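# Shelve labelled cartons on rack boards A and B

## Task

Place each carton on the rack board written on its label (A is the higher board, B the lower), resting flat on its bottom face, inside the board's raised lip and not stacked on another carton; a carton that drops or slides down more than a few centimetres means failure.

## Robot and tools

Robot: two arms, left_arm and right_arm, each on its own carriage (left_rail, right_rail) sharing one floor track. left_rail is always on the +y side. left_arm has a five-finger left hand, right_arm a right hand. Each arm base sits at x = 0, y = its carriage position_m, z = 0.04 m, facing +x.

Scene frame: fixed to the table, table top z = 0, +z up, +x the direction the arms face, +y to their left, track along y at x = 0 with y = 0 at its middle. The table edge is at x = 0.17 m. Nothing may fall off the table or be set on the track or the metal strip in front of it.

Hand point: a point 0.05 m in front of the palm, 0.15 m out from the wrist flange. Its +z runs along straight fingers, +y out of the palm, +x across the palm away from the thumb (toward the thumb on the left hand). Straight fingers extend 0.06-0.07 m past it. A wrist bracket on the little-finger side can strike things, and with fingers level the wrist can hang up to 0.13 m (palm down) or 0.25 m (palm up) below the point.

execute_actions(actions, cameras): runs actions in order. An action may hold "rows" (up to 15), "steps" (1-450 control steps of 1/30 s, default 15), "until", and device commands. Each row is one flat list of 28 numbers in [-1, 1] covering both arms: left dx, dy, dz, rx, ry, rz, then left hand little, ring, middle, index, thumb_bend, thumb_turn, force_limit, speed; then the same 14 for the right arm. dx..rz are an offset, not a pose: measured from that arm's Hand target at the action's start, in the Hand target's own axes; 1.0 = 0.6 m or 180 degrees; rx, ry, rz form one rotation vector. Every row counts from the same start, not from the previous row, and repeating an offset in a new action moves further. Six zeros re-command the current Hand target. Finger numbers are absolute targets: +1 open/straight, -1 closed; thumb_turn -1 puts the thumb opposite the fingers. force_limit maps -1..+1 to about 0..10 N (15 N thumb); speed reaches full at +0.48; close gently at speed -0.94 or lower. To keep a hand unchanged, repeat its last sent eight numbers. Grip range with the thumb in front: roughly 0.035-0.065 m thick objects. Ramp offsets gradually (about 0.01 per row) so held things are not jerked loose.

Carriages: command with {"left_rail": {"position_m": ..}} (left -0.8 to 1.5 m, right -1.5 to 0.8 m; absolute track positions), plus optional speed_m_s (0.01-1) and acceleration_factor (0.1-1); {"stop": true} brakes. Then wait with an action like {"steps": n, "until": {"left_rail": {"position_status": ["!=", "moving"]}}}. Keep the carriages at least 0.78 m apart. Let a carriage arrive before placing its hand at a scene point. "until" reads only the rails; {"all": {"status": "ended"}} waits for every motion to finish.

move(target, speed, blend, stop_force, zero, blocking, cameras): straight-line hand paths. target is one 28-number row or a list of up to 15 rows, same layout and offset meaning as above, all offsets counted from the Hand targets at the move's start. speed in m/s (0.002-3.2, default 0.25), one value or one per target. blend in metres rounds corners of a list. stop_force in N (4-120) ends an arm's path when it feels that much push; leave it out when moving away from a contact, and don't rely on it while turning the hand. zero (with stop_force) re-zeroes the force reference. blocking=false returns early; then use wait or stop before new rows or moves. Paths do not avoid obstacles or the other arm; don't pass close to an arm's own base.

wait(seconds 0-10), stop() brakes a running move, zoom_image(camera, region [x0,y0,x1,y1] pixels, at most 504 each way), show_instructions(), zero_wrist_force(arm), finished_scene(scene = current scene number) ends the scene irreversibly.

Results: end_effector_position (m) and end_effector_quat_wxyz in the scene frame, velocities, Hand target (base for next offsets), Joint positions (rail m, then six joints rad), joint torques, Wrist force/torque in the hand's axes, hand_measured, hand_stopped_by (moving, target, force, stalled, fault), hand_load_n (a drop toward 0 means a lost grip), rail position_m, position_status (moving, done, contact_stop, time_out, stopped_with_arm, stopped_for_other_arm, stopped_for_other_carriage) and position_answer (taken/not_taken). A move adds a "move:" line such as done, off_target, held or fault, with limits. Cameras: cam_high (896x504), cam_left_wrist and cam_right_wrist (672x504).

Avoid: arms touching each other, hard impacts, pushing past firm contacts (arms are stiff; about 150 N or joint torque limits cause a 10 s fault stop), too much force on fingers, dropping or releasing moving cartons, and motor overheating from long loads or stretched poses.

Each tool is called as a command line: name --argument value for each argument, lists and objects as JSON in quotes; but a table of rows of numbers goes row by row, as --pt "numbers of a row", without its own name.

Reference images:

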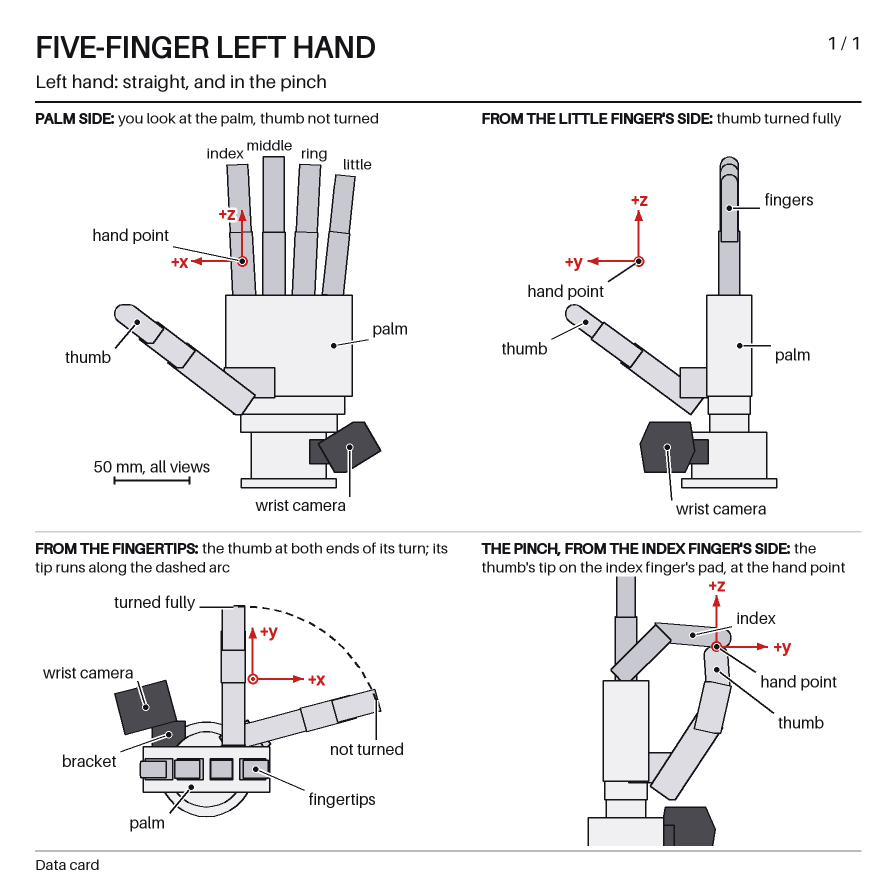

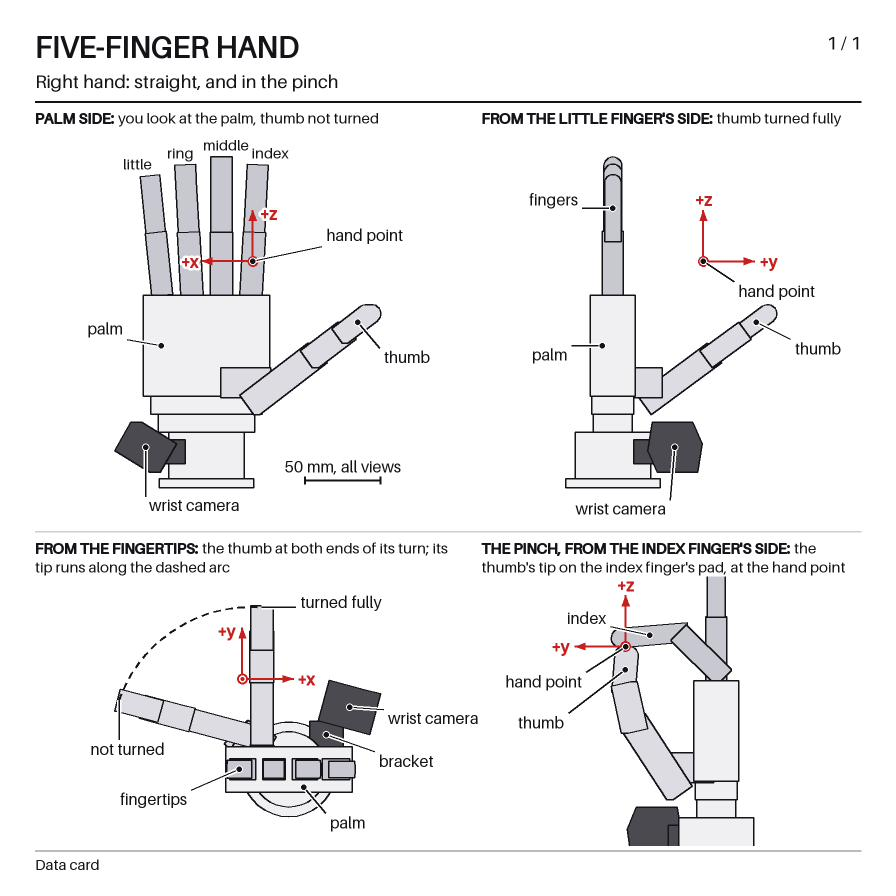

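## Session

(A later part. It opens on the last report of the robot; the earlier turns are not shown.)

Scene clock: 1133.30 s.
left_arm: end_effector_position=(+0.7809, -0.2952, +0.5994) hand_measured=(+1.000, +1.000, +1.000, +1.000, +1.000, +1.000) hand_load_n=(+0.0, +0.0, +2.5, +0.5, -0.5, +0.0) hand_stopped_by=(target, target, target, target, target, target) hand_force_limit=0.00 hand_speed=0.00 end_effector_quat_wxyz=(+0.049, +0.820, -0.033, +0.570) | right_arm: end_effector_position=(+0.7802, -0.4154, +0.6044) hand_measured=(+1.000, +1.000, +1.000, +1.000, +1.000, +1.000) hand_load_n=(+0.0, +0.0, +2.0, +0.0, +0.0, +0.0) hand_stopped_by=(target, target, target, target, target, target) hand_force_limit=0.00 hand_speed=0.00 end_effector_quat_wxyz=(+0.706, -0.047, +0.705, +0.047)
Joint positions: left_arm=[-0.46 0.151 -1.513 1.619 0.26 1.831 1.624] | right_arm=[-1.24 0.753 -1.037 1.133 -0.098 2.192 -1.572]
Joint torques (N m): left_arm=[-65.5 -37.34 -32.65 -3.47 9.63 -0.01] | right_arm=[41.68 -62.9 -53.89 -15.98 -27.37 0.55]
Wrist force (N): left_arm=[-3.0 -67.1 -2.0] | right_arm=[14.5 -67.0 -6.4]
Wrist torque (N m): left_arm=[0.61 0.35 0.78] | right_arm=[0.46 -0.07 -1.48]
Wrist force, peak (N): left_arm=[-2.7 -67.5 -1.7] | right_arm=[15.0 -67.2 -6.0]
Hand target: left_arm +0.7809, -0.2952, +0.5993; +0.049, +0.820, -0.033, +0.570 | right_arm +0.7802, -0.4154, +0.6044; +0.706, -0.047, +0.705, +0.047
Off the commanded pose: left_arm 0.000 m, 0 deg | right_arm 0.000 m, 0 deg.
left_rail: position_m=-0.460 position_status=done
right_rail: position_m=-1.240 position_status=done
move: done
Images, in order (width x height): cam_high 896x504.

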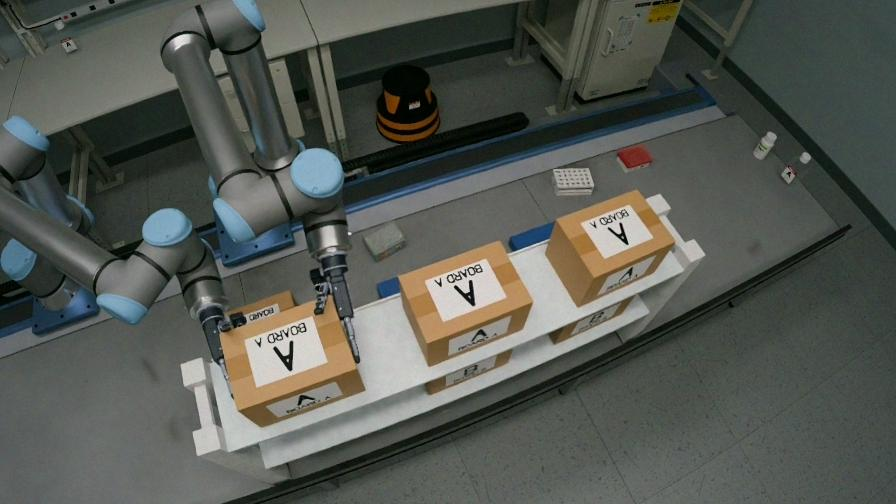

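move --target '[-0.03127,-0.00142,0.01156,0,0,0,1,1,1,1,1,1,0,0,0.03333,0,0,0,0,0,1,1,1,1,1,1,0,0]' --speed 0.02 --stop_force 12 --cameras '["cam_right_wrist"]'

Scene clock: 1143.80 s.
left_arm: end_effector_position=(+0.7809, -0.2952, +0.5896) hand_measured=(+1.000, +1.000, +1.000, +1.000, +1.000, +1.000) hand_load_n=(+0.0, +0.5, +2.0, +0.0, +0.0, +0.0) hand_stopped_by=(target, target, target, target, target, target) hand_force_limit=0.00 hand_speed=0.00 end_effector_quat_wxyz=(+0.049, +0.820, -0.034, +0.570) | right_arm: end_effector_position=(+0.7802, -0.4154, +0.5930) hand_measured=(+1.000, +1.000, +1.000, +1.000, +1.000, +1.000) hand_load_n=(+0.0, +1.5, +3.5, +1.0, +0.0, +0.0) hand_stopped_by=(target, target, target, target, target, target) hand_force_limit=0.00 hand_speed=0.00 end_effector_quat_wxyz=(+0.706, -0.047, +0.705, +0.047)
Joint positions: left_arm=[-0.46 0.151 -1.512 1.634 0.243 1.831 1.624] | right_arm=[-1.24 0.753 -1.035 1.15 -0.117 2.192 -1.572]
Joint torques (N m): left_arm=[-53.57 -70.75 -50.72 2.46 11.22 -0.27] | right_arm=[56.11 -97.3 -59.5 -1.92 -23.74 -1.34]
Wrist force (N): left_arm=[-5.8 -61.9 -8.3] | right_arm=[5.7 -63.3 3.2]
Wrist torque (N m): left_arm=[0.95 0.06 1.78] | right_arm=[1.58 -1.25 -1.52]
Wrist force, peak (N): left_arm=[-3.0 -67.8 -2.1] | right_arm=[14.6 -67.6 -6.5]
Hand target: left_arm +0.7809, -0.2952, +0.5896; +0.049, +0.820, -0.033, +0.570 (not the last commanded pose) | right_arm +0.7802, -0.4154, +0.5930; +0.706, -0.047, +0.705, +0.047 (not the last commanded pose)
Off the commanded pose: left_arm 0.010 m, 0 deg | right_arm 0.009 m, 0 deg.
left_rail: position_m=-0.460 position_status=done
right_rail: position_m=-1.240 position_status=done
move: contact (left_arm, right_arm)
camera_calibration:
cam_right_wrist: T_world_to_cam=[[-0.119571, 0.964701, -0.234638, 0.633334], [-0.50619, 0.144073, 0.850303, -0.0442656], [0.854093, 0.220442, 0.471095, -0.739367], [0, 0, 0, 1]] pos_world=[0.684809, -0.441613, 0.534555]
Images, in order (width x height): cam_right_wrist 672x504.

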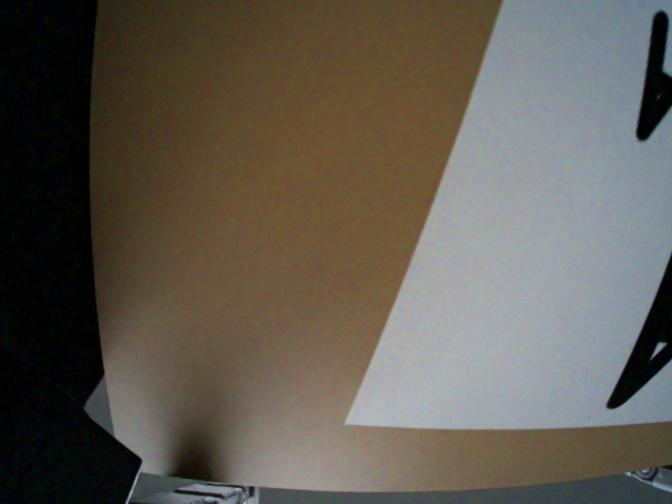

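move --pt "0 -0.00497 -0.0006 0 0 0 1 1 1 1 1 1 0 0 0 -0.00495 -0.0007 0 0 0 1 1 1 1 1 1 0 0" --pt "0 -0.0431 -0.0051 -0.003 0 0 1 1 1 1 1 1 0 0 0 -0.02974 -0.00398 0.0018 0 0 1 1 1 1 1 1 0 0" --pt "0.0469 -0.04097 -0.02246 -0.003 0 0 1 1 1 1 1 1 0 0 -0.05 -0.02974 -0.00398 0.0018 0 0 1 1 1 1 1 1 0 0" --pt "-0.1445 0.01953 -0.53484 -0.003 0 0 1 1 1 1 1 1 0 0 -0.05 0.04319 -0.54914 0.0018 0 0 1 1 1 1 1 1 0 0" --pt "-0.34964 0.20865 -0.49087 -0.0028 -0.3056 0.0014 1 1 1 1 1 1 0 0 -0.045 -0.34763 -0.60177 0.0018 0 0 1 1 1 1 1 1 0 0" --speed '[0.01, 0.08, 0.1, 0.3, 0.35]' --cameras '["cam_high", "cam_left_wrist"]'

zoom_image --camera "cam_left_wrist" --region '[80, 0, 420, 255]'

zoom_image --camera "cam_high" --region '[180, 230, 400, 430]'

Scene clock: 1173.93 s.
left_arm: end_effector_position=(+0.4198, -0.3847, +0.5001) hand_measured=(+1.000, +1.000, +1.000, +1.000, +1.000, +1.000) hand_load_n=(+0.0, +0.0, +0.0, +0.0, +0.0, +0.0) hand_stopped_by=(target, target, target, target, target, target) hand_force_limit=0.00 hand_speed=0.00 end_effector_quat_wxyz=(+0.030, +0.990, -0.057, +0.127) | right_arm: end_effector_position=(+0.4498, -0.6698, +0.6194) hand_measured=(+1.000, +1.000, +1.000, +1.000, +1.000, +1.000) hand_load_n=(+0.0, +0.0, +0.0, +0.0, +0.0, +0.0) hand_stopped_by=(target, target, target, target, target, target) hand_force_limit=0.00 hand_speed=0.00 end_effector_quat_wxyz=(+0.706, -0.045, +0.705, +0.045)
Joint positions: left_arm=[-0.46 -0.049 -1.786 1.859 1.244 1.633 1.628] | right_arm=[-1.24 0.842 -1.694 1.907 -0.215 2.286 -1.572]
Joint torques (N m): left_arm=[-15.93 -5.08 -28.81 8.59 -2.91 -2.69] | right_arm=[-10.41 -50.51 -35.85 0.93 -3.63 -3.92]
Wrist force (N): left_arm=[-4.6 -1.3 1.7] | right_arm=[3.7 -1.9 1.5]
Wrist torque (N m): left_arm=[-0.27 0.86 -0.30] | right_arm=[-0.28 -0.59 0.21]
Wrist force, peak (N): left_arm=[-5.6 -62.4 -8.4] | right_arm=[5.5 -63.5 3.0]
Hand target: left_arm +0.4198, -0.3847, +0.5001; +0.030, +0.990, -0.057, +0.127 | right_arm +0.4498, -0.6699, +0.6194; +0.706, -0.045, +0.705, +0.045
Off the commanded pose: left_arm 0.000 m, 0 deg | right_arm 0.000 m, 0 deg.
left_rail: position_m=-0.460 position_status=done
right_rail: position_m=-1.240 position_status=done
move: done
camera_calibration:
cam_left_wrist: T_world_to_cam=[[0.312718, 0.94959, 0.0220564, 0.214487], [0.649065, -0.230588, 0.724944, -0.724391], [0.693485, -0.212387, -0.688455, 0.0895906], [0, 0, 0, 1]] pos_world=[0.340973, -0.351683, 0.582091]
Images, in order (width x height): cam_high 896x504, cam_left_wrist 672x504.

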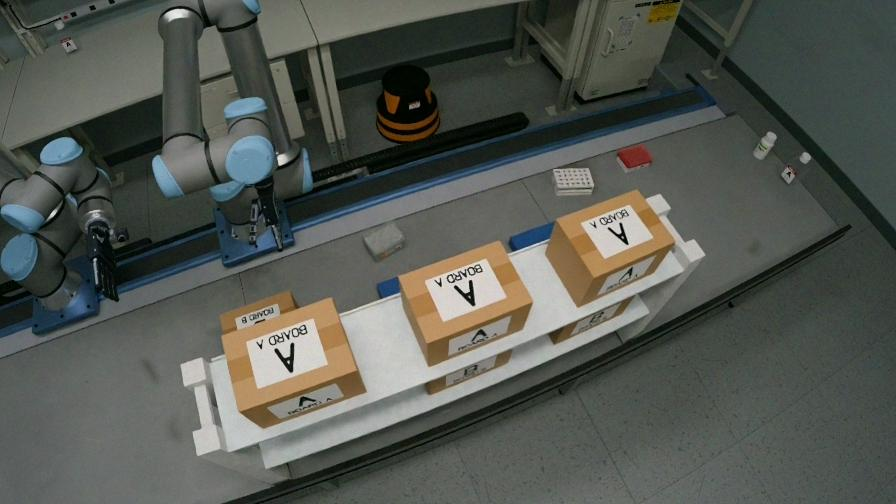

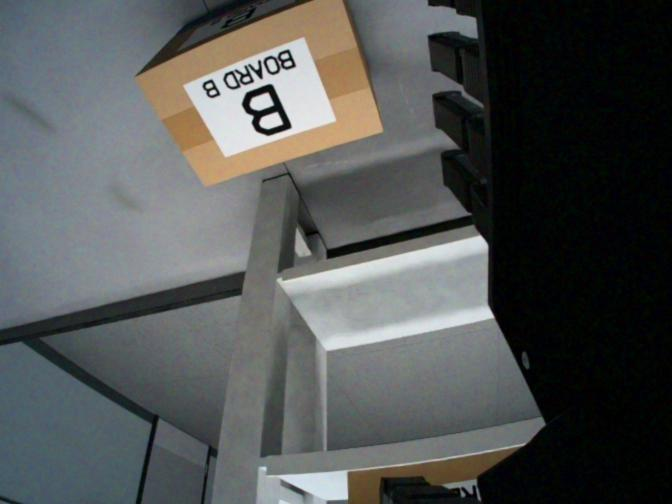

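Scaled by 1.482 from the camera's 672x504 image, which has a finer 960x720 frame.

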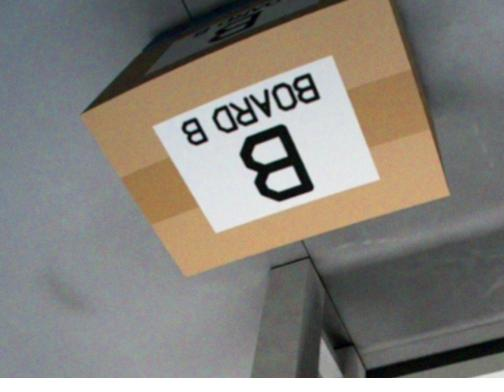

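Scaled by 2.291 from the camera's 896x504 image, which has a finer 1280x720 frame.

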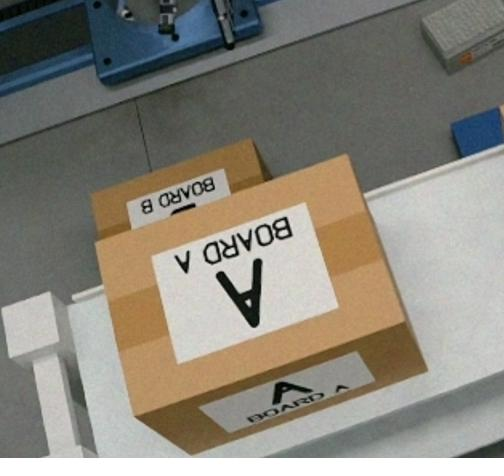

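move --target '[0.03647,-0.03868,0.18068,0,0.3056,0,1,1,1,1,1,1,0,0,0.35733,0.14077,0.05281,0,0,0,1,1,1,1,1,1,0,0]' --speed 0.3

Scene clock: 1213.83 s.
left_arm: end_effector_position=(+0.4704, -0.3721, +0.3999) hand_measured=(+1.000, +1.000, +1.000, +1.000, +1.000, +1.000) hand_load_n=(+0.0, -0.5, +0.0, +0.0, +0.0, +0.0) hand_stopped_by=(target, target, target, target, target, target) hand_force_limit=0.00 hand_speed=0.00 end_effector_quat_wxyz=(+0.053, +0.819, -0.036, +0.570) | right_arm: end_effector_position=(+0.4709, -0.5820, +0.4051) hand_measured=(+1.000, +1.000, +1.000, +1.000, +1.000, +1.000) hand_load_n=(+0.0, +0.0, +0.0, +0.0, +0.0, +0.0) hand_stopped_by=(target, target, target, target, target, target) hand_force_limit=0.00 hand_speed=0.00 end_effector_quat_wxyz=(+0.706, -0.045, +0.705, +0.045)
Joint positions: left_arm=[-0.46 0.035 -2.026 2.38 0.003 1.732 1.582] | right_arm=[-1.24 0.917 -1.389 2.004 -0.617 2.361 -1.572]
Joint torques (N m): left_arm=[14.45 14.15 -27.61 -4.46 3.75 -2.04] | right_arm=[11.7 -33.44 -44.77 -3.6 3.76 -3.58]
Wrist force (N): left_arm=[-4.6 -0.8 3.3] | right_arm=[3.6 -2.2 1.7]
Wrist torque (N m): left_arm=[-0.18 1.22 -0.40] | right_arm=[-0.29 -0.59 0.17]
Wrist force, peak (N): left_arm=[-6.8 -0.6 0.6] | right_arm=[4.9 -2.1 1.9]
Hand target: left_arm +0.4704, -0.3721, +0.3999; +0.053, +0.819, -0.036, +0.570 | right_arm +0.4709, -0.5820, +0.4051; +0.706, -0.045, +0.705, +0.045
Off the commanded pose: left_arm 0.000 m, 0 deg | right_arm 0.000 m, 0 deg.
left_rail: position_m=-0.460 position_status=done
right_rail: position_m=-1.240 position_status=done
move: done

move --target '[-0.39373,-0.0186,0.14221,0,0,0,1,1,1,1,1,1,0,0,0.42,0,0,0,0,0,1,1,1,1,1,1,0,0]' --speed 0.2 --cameras '["cam_left_wrist","cam_right_wrist"]'

Scene clock: 1222.50 s.
left_arm: end_effector_position=(+0.4688, -0.3723, +0.1485) hand_measured=(+1.000, +1.000, +1.000, +1.000, +1.000, +1.000) hand_load_n=(+0.0, +0.0, +0.0, -0.5, -0.5, +0.0) hand_stopped_by=(target, target, target, target, target, target) hand_force_limit=0.00 hand_speed=0.00 end_effector_quat_wxyz=(+0.053, +0.819, -0.036, +0.570) | right_arm: end_effector_position=(+0.4713, -0.5819, +0.1531) hand_measured=(+1.000, +1.000, +1.000, +1.000, +1.000, +1.000) hand_load_n=(+0.0, +0.0, +0.0, +0.0, +0.0, -0.5) hand_stopped_by=(target, target, target, target, target, target) hand_force_limit=0.00 hand_speed=0.00 end_effector_quat_wxyz=(+0.706, -0.045, +0.705, +0.045)
Joint positions: left_arm=[-0.46 0.034 -1.553 2.663 -0.753 1.731 1.581] | right_arm=[-1.24 0.916 -1.036 2.123 -1.09 2.36 -1.572]
Joint torques (N m): left_arm=[15.53 -4.7 -9.79 -4.47 2.54 -1.66] | right_arm=[-9.81 -44.3 -28.44 -3.65 -1.46 -3.59]
Wrist force (N): left_arm=[-4.5 -1.2 2.9] | right_arm=[3.9 -2.7 1.2]
Wrist torque (N m): left_arm=[-0.19 1.19 -0.36] | right_arm=[-0.37 -0.63 0.17]
Wrist force, peak (N): left_arm=[-5.5 -1.0 3.8] | right_arm=[5.1 -2.8 1.2]
Hand target: left_arm +0.4688, -0.3723, +0.1485; +0.053, +0.819, -0.036, +0.570 | right_arm +0.4713, -0.5819, +0.1531; +0.706, -0.045, +0.705, +0.045
Off the commanded pose: left_arm 0.000 m, 0 deg | right_arm 0.000 m, 0 deg.
left_rail: position_m=-0.460 position_status=done
right_rail: position_m=-1.240 position_status=done
move: done
camera_calibration:
cam_left_wrist: T_world_to_cam=[[0.175654, 0.972289, 0.154273, 0.248215], [-0.21732, -0.114546, 0.969356, -0.0853057], [0.960165, -0.203798, 0.191178, -0.436329], [0, 0, 0, 1]] pos_world=[0.35681, -0.340031, 0.127815]
cam_right_wrist: T_world_to_cam=[[-0.114129, 0.965348, -0.234687, 0.65157], [-0.505375, 0.146968, 0.850292, 0.198678], [0.855319, 0.215648, 0.471089, -0.234933], [0, 0, 0, 1]] pos_world=[0.375713, -0.607528, 0.0946553]
Images, in order (width x height): cam_left_wrist 672x504, cam_right_wrist 672x504.

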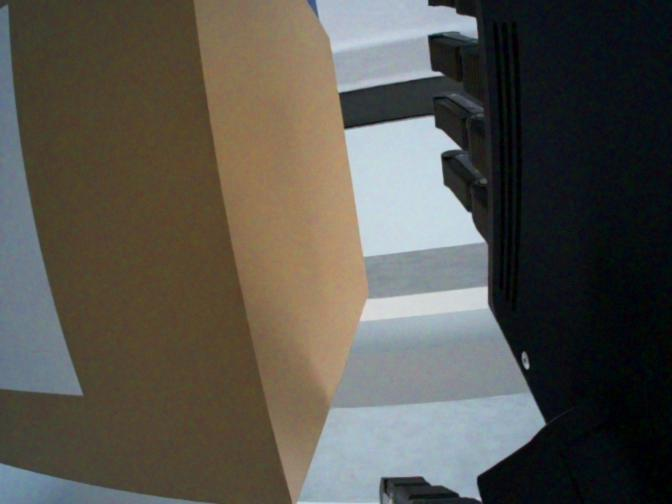

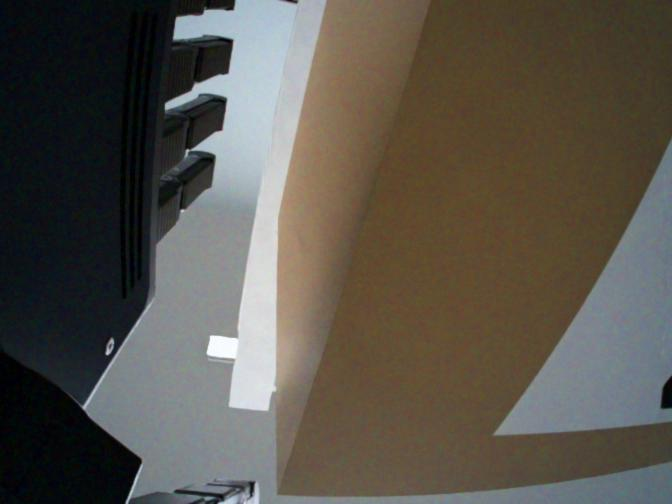

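move --target '[0,0.0877,0.0109,0,0,0,1,1,1,1,1,1,0,0,0,0.0777,0.01,0,0,0,1,1,1,1,1,1,0,0]' --speed 0.04 --stop_force 15 --cameras '["cam_left_wrist","cam_right_wrist"]'

Scene clock: 1242.80 s.
left_arm: end_effector_position=(+0.4685, -0.4177, +0.1486) hand_measured=(+1.000, +1.000, +1.000, +1.000, +1.000, +1.000) hand_load_n=(+0.0, +0.0, +1.5, +0.0, +0.0, +0.0) hand_stopped_by=(target, target, target, target, target, target) hand_force_limit=0.00 hand_speed=0.00 end_effector_quat_wxyz=(+0.054, +0.819, -0.036, +0.570) | right_arm: end_effector_position=(+0.4713, -0.5413, +0.1531) hand_measured=(+1.000, +1.000, +1.000, +1.000, +1.000, +1.000) hand_load_n=(+0.0, +0.0, +1.0, +0.0, +0.0, +0.0) hand_stopped_by=(target, target, target, target, target, target) hand_force_limit=0.00 hand_speed=0.00 end_effector_quat_wxyz=(+0.706, -0.045, +0.705, +0.045)
Joint positions: left_arm=[-0.46 -0.186 -1.614 2.721 -0.755 1.526 1.505] | right_arm=[-1.24 0.956 -1 2.046 -1.048 2.4 -1.572]
Joint torques (N m): left_arm=[8.49 0.21 -28.67 -5.08 7.88 2.29] | right_arm=[-7.7 -87.64 -18.65 -3.9 -2.06 -2.93]
Wrist force (N): left_arm=[-2.8 -13.1 1.3] | right_arm=[2.2 -9.4 -0.5]
Wrist torque (N m): left_arm=[0.86 1.20 -0.07] | right_arm=[0.30 -0.61 -0.06]
Wrist force, peak (N): left_arm=[-4.1 -40.9 10.0] | right_arm=[-7.1 -42.9 -12.7]
Hand target: left_arm +0.4685, -0.4177, +0.1486; +0.054, +0.819, -0.036, +0.570 (not the last commanded pose) | right_arm +0.4713, -0.5414, +0.1531; +0.706, -0.045, +0.705, +0.045 (not the last commanded pose)
Off the commanded pose: left_arm 0.008 m, 0 deg | right_arm 0.006 m, 0 deg.
left_rail: position_m=-0.460 position_status=done
right_rail: position_m=-1.240 position_status=done
move: contact (left_arm, right_arm)
camera_calibration:
cam_left_wrist: T_world_to_cam=[[0.176632, 0.972173, 0.153888, 0.29195], [-0.217453, -0.113941, 0.969398, -0.0903808], [0.959956, -0.20469, 0.191276, -0.445575], [0, 0, 0, 1]] pos_world=[0.356511, -0.385329, 0.127915]
cam_right_wrist: T_world_to_cam=[[-0.114191, 0.965332, -0.234722, 0.612491], [-0.50546, 0.146947, 0.850245, 0.19275], [0.855261, 0.215733, 0.471157, -0.243603], [0, 0, 0, 1]] pos_world=[0.375713, -0.567028, 0.0946555]
Images, in order (width x height): cam_left_wrist 672x504, cam_right_wrist 672x504.

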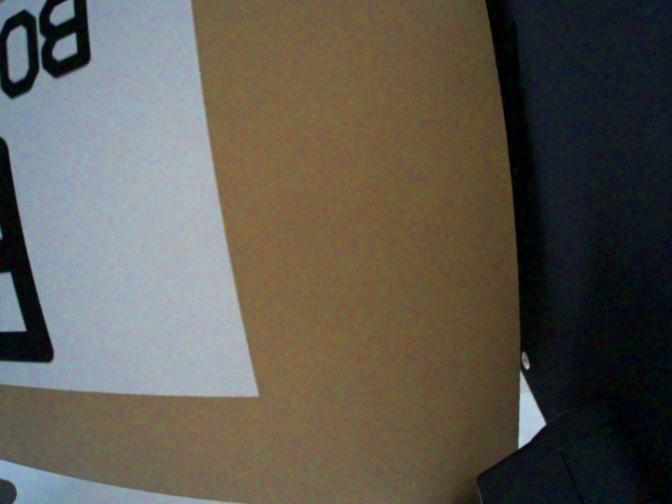

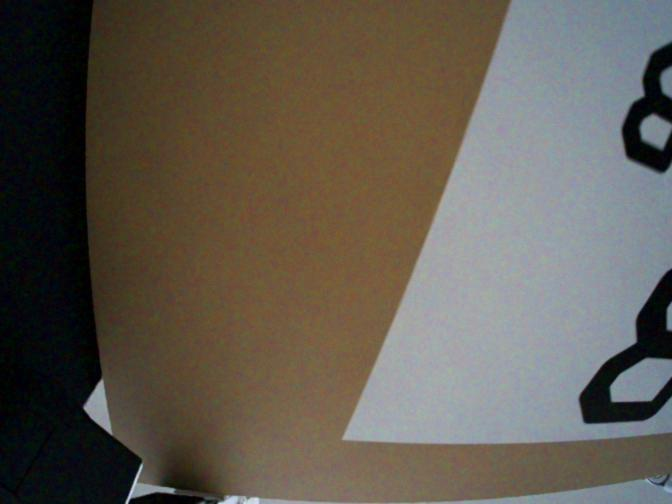

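move --target '[0,0.0035,0.0004,0,0,0,1,1,1,1,1,1,0,0,0,0.0035,0.0004,0,0,0,1,1,1,1,1,1,0,0]' --speed 0.01

move --target '[0,0,0,0.0025,0,0,1,1,1,1,1,1,0,0,0,0,0,-0.0022,0,0,1,1,1,1,1,1,0,0]' --speed 0.01

Scene clock: 1249.03 s.
left_arm: end_effector_position=(+0.4685, -0.4197, +0.1486) hand_measured=(+1.000, +1.000, +1.000, +1.000, +1.000, +1.000) hand_load_n=(+0.0, +1.5, +4.0, +1.5, +0.0, +0.0) hand_stopped_by=(target, target, target, target, target, target) hand_force_limit=0.00 hand_speed=0.00 end_effector_quat_wxyz=(+0.054, +0.819, -0.036, +0.570) | right_arm: end_effector_position=(+0.4713, -0.5394, +0.1531) hand_measured=(+1.000, +1.000, +1.000, +1.000, +1.000, +1.000) hand_load_n=(+0.0, +0.0, +2.0, +0.0, +0.0, +0.0) hand_stopped_by=(target, target, target, target, target, target) hand_force_limit=0.00 hand_speed=0.00 end_effector_quat_wxyz=(+0.706, -0.045, +0.705, +0.045)
Joint positions: left_arm=[-0.46 -0.197 -1.617 2.724 -0.754 1.516 1.501] | right_arm=[-1.24 0.958 -0.998 2.042 -1.046 2.402 -1.572]
Joint torques (N m): left_arm=[-43.75 -38.95 -11.83 2.76 7.57 -1.46] | right_arm=[32.94 -40.61 -59.93 -1.11 -8.05 -1.77]
Wrist force (N): left_arm=[-4.6 -56.4 11.2] | right_arm=[-12.9 -60.7 -18.7]
Wrist torque (N m): left_arm=[3.20 1.33 0.67] | right_arm=[0.85 -0.28 -2.22]
Wrist force, peak (N): left_arm=[-4.6 -56.4 11.2] | right_arm=[-12.9 -60.7 -18.7]
Hand target: left_arm +0.4685, -0.4198, +0.1486; +0.054, +0.819, -0.036, +0.570 | right_arm +0.4712, -0.5392, +0.1531; +0.706, -0.045, +0.705, +0.045
Off the commanded pose: left_arm 0.000 m, 0 deg | right_arm 0.000 m, 0 deg.
left_rail: position_m=-0.460 position_status=done
right_rail: position_m=-1.240 position_status=done
move: done

Scene clock: 1249.83 s.
left_arm: end_effector_position=(+0.4685, -0.4198, +0.1486) hand_measured=(+1.000, +1.000, +1.000, +1.000, +1.000, +1.000) hand_load_n=(+0.0, +1.0, +4.0, +1.5, +0.0, +0.0) hand_stopped_by=(target, target, target, target, target, target) hand_force_limit=0.00 hand_speed=0.00 end_effector_quat_wxyz=(+0.050, +0.819, -0.034, +0.570) | right_arm: end_effector_position=(+0.4712, -0.5392, +0.1531) hand_measured=(+1.000, +1.000, +1.000, +1.000, +1.000, +1.000) hand_load_n=(+0.0, +0.5, +2.5, +0.5, +0.0, +0.0) hand_stopped_by=(target, target, target, target, target, target) hand_force_limit=0.00 hand_speed=0.00 end_effector_quat_wxyz=(+0.706, -0.047, +0.705, +0.047)
Joint positions: left_arm=[-0.46 -0.208 -1.621 2.727 -0.752 1.497 1.497] | right_arm=[-1.24 0.956 -0.999 2.045 -1.047 2.393 -1.572]
Joint torques (N m): left_arm=[-44.41 -35.52 -14.77 1.33 7.27 -1.27] | right_arm=[10.87 -82.79 -39.66 -8.1 -25.84 -0.7]
Wrist force (N): left_arm=[-6.6 -54.9 7.1] | right_arm=[-7.4 -53.7 -12.1]
Wrist torque (N m): left_arm=[3.03 1.13 0.49] | right_arm=[1.60 -0.80 -1.68]
Wrist force, peak (N): left_arm=[-5.0 -57.2 13.1] | right_arm=[-13.0 -61.5 -19.1]
Hand target: left_arm +0.4685, -0.4198, +0.1486; +0.050, +0.819, -0.034, +0.570 | right_arm +0.4712, -0.5392, +0.1531; +0.706, -0.047, +0.705, +0.047
Off the commanded pose: left_arm 0.000 m, 0 deg | right_arm 0.000 m, 0 deg.
left_rail: position_m=-0.460 position_status=done
right_rail: position_m=-1.240 position_status=done
move: done

move --target '[0,0.0009,0,0.0018,0,0,1,1,1,1,1,1,0,0,0,0.0009,0,-0.0006,0,0,1,1,1,1,1,1,0,0]' --speed 0.01

Scene clock: 1258.13 s.
left_arm: end_effector_position=(+0.4684, -0.4203, +0.1486) hand_measured=(+1.000, +1.000, +1.000, +1.000, +1.000, +1.000) hand_load_n=(+0.0, +1.0, +3.0, +1.0, +0.0, +0.0) hand_stopped_by=(target, target, target, target, target, target) hand_force_limit=0.00 hand_speed=0.00 end_effector_quat_wxyz=(+0.048, +0.820, -0.033, +0.570) | right_arm: end_effector_position=(+0.4712, -0.5388, +0.1532) hand_measured=(+1.000, +1.000, +1.000, +1.000, +1.000, +1.000) hand_load_n=(+0.0, +0.0, +2.5, +0.5, +0.0, +0.0) hand_stopped_by=(target, target, target, target, target, target) hand_force_limit=0.00 hand_speed=0.00 end_effector_quat_wxyz=(+0.706, -0.048, +0.705, +0.048)
Joint positions: left_arm=[-0.46 -0.219 -1.626 2.73 -0.75 1.481 1.493] | right_arm=[-1.24 0.956 -1 2.045 -1.047 2.391 -1.572]
Joint torques (N m): left_arm=[-50.96 -39.41 -20.21 0.53 8.47 -1.19] | right_arm=[18.64 -64.14 -58.44 -2.73 -31.34 2.12]
Wrist force (N): left_arm=[-9.3 -69.4 4.0] | right_arm=[-8.3 -70.6 -10.6]
Wrist torque (N m): left_arm=[1.85 1.29 0.77] | right_arm=[0.79 -0.81 -2.21]
Wrist force, peak (N): left_arm=[-9.3 -69.4 4.0] | right_arm=[-8.3 -70.6 -10.6]
Hand target: left_arm +0.4684, -0.4204, +0.1486; +0.048, +0.820, -0.033, +0.570 | right_arm +0.4712, -0.5387, +0.1531; +0.706, -0.048, +0.705, +0.048
Off the commanded pose: left_arm 0.000 m, 0 deg | right_arm 0.000 m, 0 deg.
left_rail: position_m=-0.460 position_status=done
right_rail: position_m=-1.240 position_status=done
move: done

move --pt "0.07817 0.00343 -0.02892 0 0 0 1 1 1 1 1 1 0 0 -0.08333 0 0 0 0 0 1 1 1 1 1 1 0 0" --pt "0.39157 -0.2075 -0.00987 0 0 0 1 1 1 1 1 1 0 0 -0.36167 0.18494 0.17669 0 0 0 1 1 1 1 1 1 0 0" --speed '[0.06, 0.12]' --blend '[0.02, 0]' --cameras '["cam_high", "cam_right_wrist"]'

Scene clock: 1279.67 s.
left_arm: end_effector_position=(+0.5582, -0.2957, +0.3657) hand_measured=(+1.000, +1.000, +1.000, +1.000, +1.000, +1.000) hand_load_n=(+0.0, +1.0, +2.5, +0.5, +0.0, +0.0) hand_stopped_by=(target, target, target, target, target, target) hand_force_limit=0.00 hand_speed=0.00 end_effector_quat_wxyz=(+0.048, +0.820, -0.033, +0.570) | right_arm: end_effector_position=(+0.5609, -0.4145, +0.3702) hand_measured=(+1.000, +1.000, +1.000, +1.000, +1.000, +1.000) hand_load_n=(+0.0, +0.5, +3.0, +1.0, +0.0, +0.0) hand_stopped_by=(target, target, target, target, target, target) hand_force_limit=0.00 hand_speed=0.00 end_effector_quat_wxyz=(+0.706, -0.048, +0.705, +0.048)
Joint positions: left_arm=[-0.46 0.243 -1.722 2.25 -0.153 1.914 1.658] | right_arm=[-1.24 0.953 -1.084 1.644 -0.562 2.388 -1.572]
Joint torques (N m): left_arm=[-34.21 -16.99 -46.02 3.38 33.9 2.13] | right_arm=[52.27 -46.66 -74.04 -3.93 -20.23 2]
Wrist force (N): left_arm=[-19.8 -86.2 -5.7] | right_arm=[3.3 -86.3 -3.2]
Wrist torque (N m): left_arm=[1.28 -0.12 1.80] | right_arm=[1.11 -0.97 -1.84]
Wrist force, peak (N): left_arm=[-20.2 -86.2 -5.8] | right_arm=[3.3 -86.3 -3.2]
Hand target: left_arm +0.5582, -0.2957, +0.3658; +0.048, +0.820, -0.033, +0.570 | right_arm +0.5609, -0.4145, +0.3703; +0.706, -0.048, +0.705, +0.048
Off the commanded pose: left_arm 0.000 m, 0 deg | right_arm 0.000 m, 0 deg.
left_rail: position_m=-0.460 position_status=done
right_rail: position_m=-1.240 position_status=done
move: done
camera_calibration:
cam_right_wrist: T_world_to_cam=[[-0.122845, 0.964258, -0.234765, 0.555725], [-0.506761, 0.142445, 0.850237, 0.033718], [0.853289, 0.223417, 0.47115, -0.445631], [0, 0, 0, 1]] pos_world=[0.465607, -0.441104, 0.311755]
Images, in order (width x height): cam_high 896x504, cam_right_wrist 672x504.

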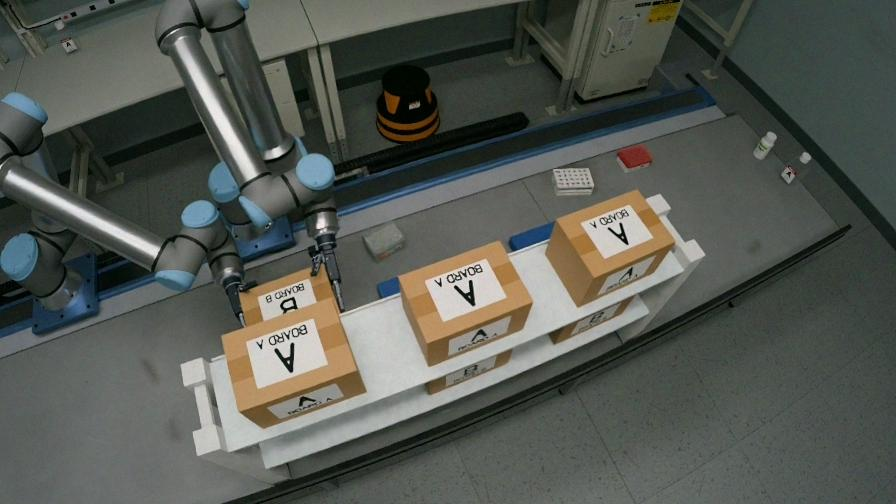

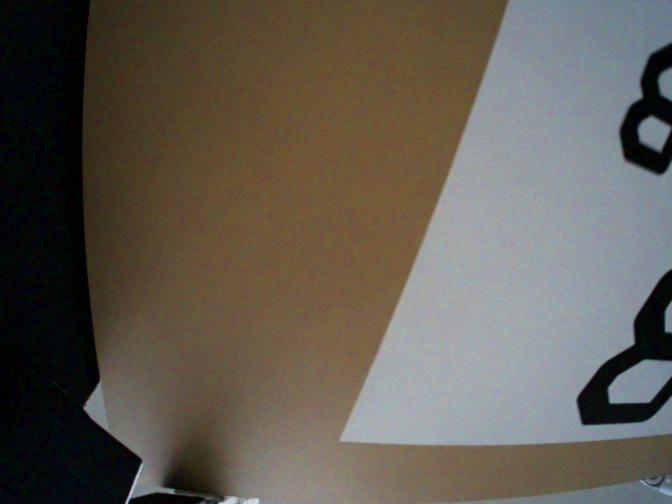

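move --target '[0.12847,-0.04133,0.34392,0,0,0,1,1,1,1,1,1,0,0,0,-0.05119,0.36577,0,0,0,1,1,1,1,1,1,0,0]' --speed 0.1

move --target '[-0.0344,-0.00151,0.01272,0,0,0,1,1,1,1,1,1,0,0,0.03667,0,0,0,0,0,1,1,1,1,1,1,0,0]' --speed 0.02 --stop_force 12 --cameras '["cam_high", "cam_left_wrist", "cam_right_wrist"]'

Scene clock: 1294.07 s.
left_arm: end_effector_position=(+0.7798, -0.2948, +0.3657) hand_measured=(+1.000, +1.000, +1.000, +1.000, +1.000, +1.000) hand_load_n=(+0.0, +0.5, +3.0, +1.0, +0.0, +0.0) hand_stopped_by=(target, target, target, target, target, target) hand_force_limit=0.00 hand_speed=0.00 end_effector_quat_wxyz=(+0.048, +0.820, -0.033, +0.570) | right_arm: end_effector_position=(+0.7824, -0.4153, +0.3706) hand_measured=(+1.000, +1.000, +1.000, +1.000, +1.000, +1.000) hand_load_n=(+0.0, +0.5, +3.0, +0.5, +0.0, +0.0) hand_stopped_by=(target, target, target, target, target, target) hand_force_limit=0.00 hand_speed=0.00 end_effector_quat_wxyz=(+0.706, -0.048, +0.705, +0.048)
Joint positions: left_arm=[-0.46 0.15 -1.396 1.919 -0.158 1.827 1.623] | right_arm=[-1.24 0.751 -0.926 1.381 -0.457 2.186 -1.572]
Joint torques (N m): left_arm=[-62.62 -47.9 -46 2.87 7.59 -1.15] | right_arm=[35.65 -74.27 -67.6 -2.84 -27.45 2.36]
Wrist force (N): left_arm=[-12.2 -58.7 -0.2] | right_arm=[9.7 -58.1 -5.0]
Wrist torque (N m): left_arm=[1.78 0.54 0.31] | right_arm=[1.49 -0.55 -1.32]
Wrist force, peak (N): left_arm=[-19.8 -86.9 -5.9] | right_arm=[3.4 -86.9 -3.2]
Hand target: left_arm +0.7799, -0.2948, +0.3656; +0.048, +0.820, -0.033, +0.570 | right_arm +0.7825, -0.4153, +0.3706; +0.706, -0.048, +0.705, +0.048
Off the commanded pose: left_arm 0.000 m, 0 deg | right_arm 0.000 m, 0 deg.
left_rail: position_m=-0.460 position_status=done
right_rail: position_m=-1.240 position_status=done
move: done

Scene clock: 1296.60 s.
left_arm: end_effector_position=(+0.7799, -0.2948, +0.3448) hand_measured=(+1.000, +1.000, +1.000, +1.000, +1.000, +1.000) hand_load_n=(+0.0, +0.5, +2.5, +0.5, +0.0, +0.0) hand_stopped_by=(target, target, target, target, target, target) hand_force_limit=0.00 hand_speed=0.00 end_effector_quat_wxyz=(+0.048, +0.820, -0.033, +0.570) | right_arm: end_effector_position=(+0.7826, -0.4153, +0.3497) hand_measured=(+1.000, +1.000, +1.000, +1.000, +1.000, +1.000) hand_load_n=(+0.0, +1.0, +3.5, +1.0, +0.0, +0.0) hand_stopped_by=(target, target, target, target, target, target) hand_force_limit=0.00 hand_speed=0.00 end_effector_quat_wxyz=(+0.706, -0.048, +0.705, +0.048)
Joint positions: left_arm=[-0.46 0.15 -1.377 1.938 -0.196 1.827 1.623] | right_arm=[-1.24 0.751 -0.91 1.395 -0.487 2.186 -1.572]
Joint torques (N m): left_arm=[-62.68 -77.55 -45.58 2.5 8 -0.31] | right_arm=[50.28 -101.22 -55.36 -1.17 -27.03 1.91]
Wrist force (N): left_arm=[-12.4 -59.3 -3.4] | right_arm=[-1.8 -59.7 0.3]
Wrist torque (N m): left_arm=[1.63 0.93 0.68] | right_arm=[1.63 -1.12 -1.78]
Wrist force, peak (N): left_arm=[-11.2 -61.4 -5.5] | right_arm=[-5.9 -62.2 -3.4]
Hand target: left_arm +0.7799, -0.2948, +0.3448; +0.048, +0.820, -0.033, +0.570 (not the last commanded pose) | right_arm +0.7826, -0.4153, +0.3497; +0.706, -0.048, +0.705, +0.048 (not the last commanded pose)
Off the commanded pose: left_arm 0.001 m, 0 deg | right_arm 0.001 m, 0 deg.
left_rail: position_m=-0.460 position_status=done
right_rail: position_m=-1.240 position_status=done
move: contact (left_arm, right_arm)
camera_calibration:
cam_left_wrist: T_world_to_cam=[[0.164209, 0.97359, 0.158613, 0.0957407], [-0.216116, -0.12138, 0.968793, -0.201956], [0.96246, -0.193364, 0.190476, -0.755217], [0, 0, 0, 1]] pos_world=[0.667498, -0.263757, 0.324319]
cam_right_wrist: T_world_to_cam=[[-0.12251, 0.964359, -0.234526, 0.578544], [-0.506895, 0.142361, 0.850171, 0.163756], [0.853258, 0.223034, 0.471388, -0.62516], [0, 0, 0, 1]] pos_world=[0.687307, -0.441804, 0.291156]

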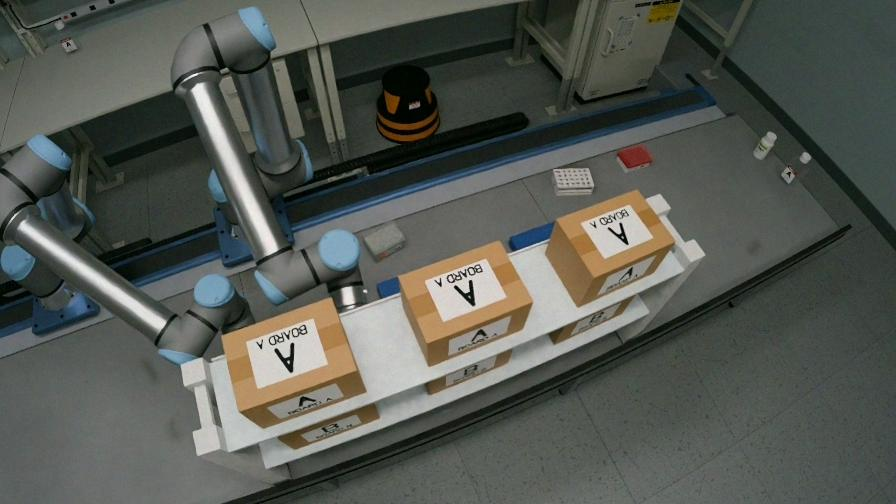

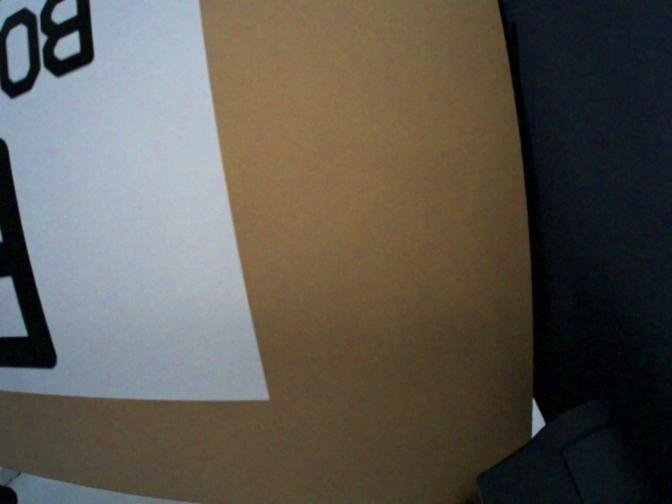

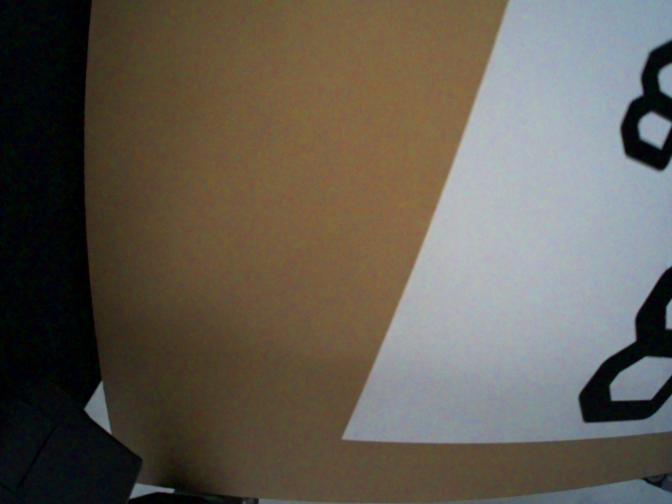

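move --pt "0 -0.00497 -0.0006 0 0 0 1 1 1 1 1 1 0 0 0 -0.00495 -0.0007 0 0 0 1 1 1 1 1 1 0 0" --pt "0 -0.0431 -0.00504 -0.0043 0 0 1 1 1 1 1 1 0 0 0 -0.02972 -0.00407 0.0028 0 0 1 1 1 1 1 1 0 0" --pt "0.01876 -0.04228 -0.01198 -0.0043 0 0 1 1 1 1 1 1 0 0 -0.02 -0.02972 -0.00407 0.0028 0 0 1 1 1 1 1 1 0 0" --pt "-0.17264 0.01756 -0.52436 -0.0043 0 0 1 1 1 1 1 1 0 0 -0.02 0.04481 -0.54901 0.0028 0 0 1 1 1 1 1 1 0 0" --speed '[0.01, 0.08, 0.1, 0.3]' --cameras '["cam_high", "cam_left_wrist", "cam_right_wrist"]'

zoom_image --camera "cam_high" --region '[170, 180, 674, 480]'

Scene clock: 1324.63 s.
left_arm: end_effector_position=(+0.4498, -0.2690, +0.3568) hand_measured=(+1.000, +1.000, +1.000, +1.000, +1.000, +1.000) hand_load_n=(+0.0, +0.0, -0.5, +0.0, +0.0, -0.5) hand_stopped_by=(target, target, target, target, target, target) hand_force_limit=0.00 hand_speed=0.00 end_effector_quat_wxyz=(+0.054, +0.819, -0.036, +0.570) | right_arm: end_effector_position=(+0.4526, -0.4332, +0.3611) hand_measured=(+1.000, +1.000, +1.000, +1.000, +1.000, +1.000) hand_load_n=(+0.0, +0.0, +0.0, +0.0, +0.0, +0.0) hand_stopped_by=(target, target, target, target, target, target) hand_force_limit=0.00 hand_speed=0.00 end_effector_quat_wxyz=(+0.706, -0.045, +0.705, +0.045)
Joint positions: left_arm=[-0.46 0.438 -1.809 2.339 -0.117 2.108 1.742] | right_arm=[-1.24 1.066 -1.148 1.763 -0.618 2.51 -1.573]
Joint torques (N m): left_arm=[16.38 -32.33 -25.74 3.36 4.13 3.13] | right_arm=[11.85 -90.1 -28.41 -3.38 3.94 -4.16]
Wrist force (N): left_arm=[-3.6 3.6 -0.6] | right_arm=[4.9 -3.5 1.3]
Wrist torque (N m): left_arm=[0.74 0.97 -0.61] | right_arm=[-0.48 -0.77 0.18]
Wrist force, peak (N): left_arm=[-12.2 -59.9 -4.0] | right_arm=[-1.3 -60.0 0.3]
Hand target: left_arm +0.4497, -0.2690, +0.3568; +0.054, +0.819, -0.036, +0.570 | right_arm +0.4525, -0.4332, +0.3611; +0.706, -0.045, +0.705, +0.045
Off the commanded pose: left_arm 0.000 m, 0 deg | right_arm 0.000 m, 0 deg.
left_rail: position_m=-0.460 position_status=done
right_rail: position_m=-1.240 position_status=done
move: done
camera_calibration:
cam_left_wrist: T_world_to_cam=[[0.176495, 0.972178, 0.154012, 0.118658], [-0.217674, -0.114044, 0.969336, -0.279261], [0.959931, -0.204608, 0.19149, -0.437053], [0, 0, 0, 1]] pos_world=[0.33781, -0.236629, 0.336115]
cam_right_wrist: T_world_to_cam=[[-0.11407, 0.965403, -0.234489, 0.554636], [-0.505608, 0.146763, 0.850189, -0.00933181], [0.85519, 0.21554, 0.471374, -0.34912], [0, 0, 0, 1]] pos_world=[0.357113, -0.458828, 0.302556]

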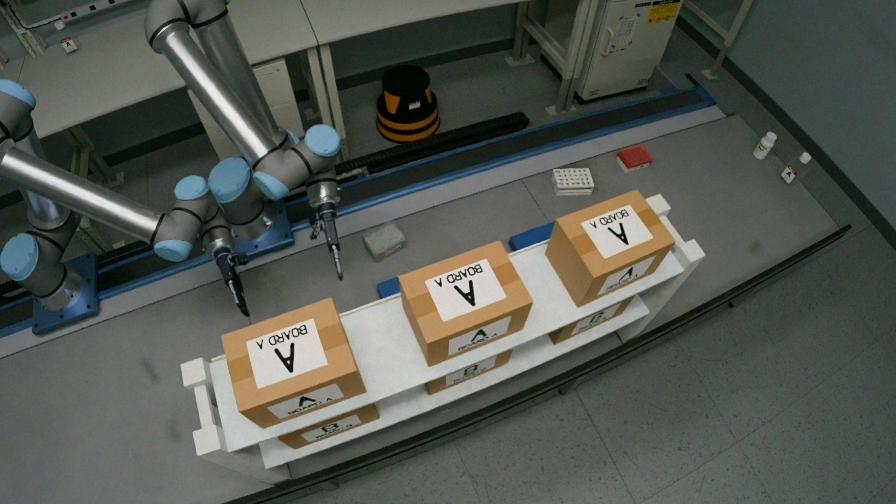

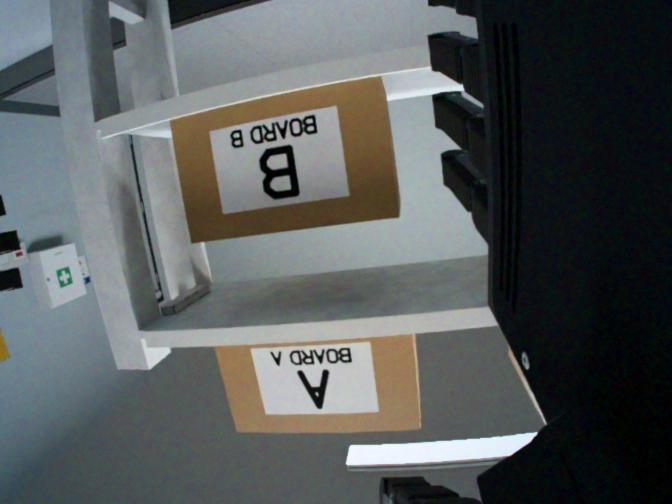

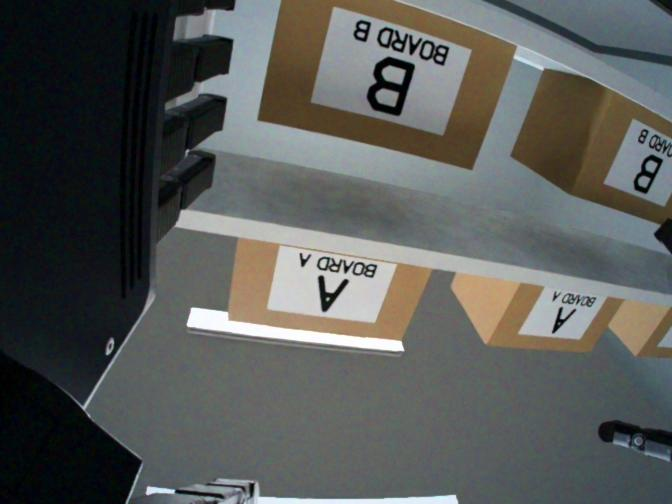

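Scaled by 1.000.

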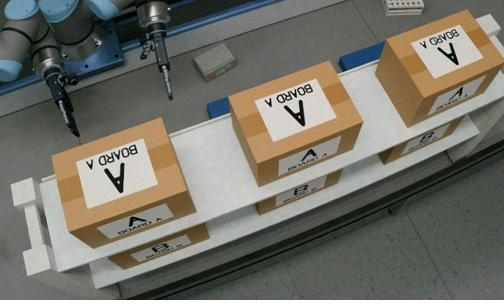

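finished_scene --scene 2

The scene is finished: the task was done.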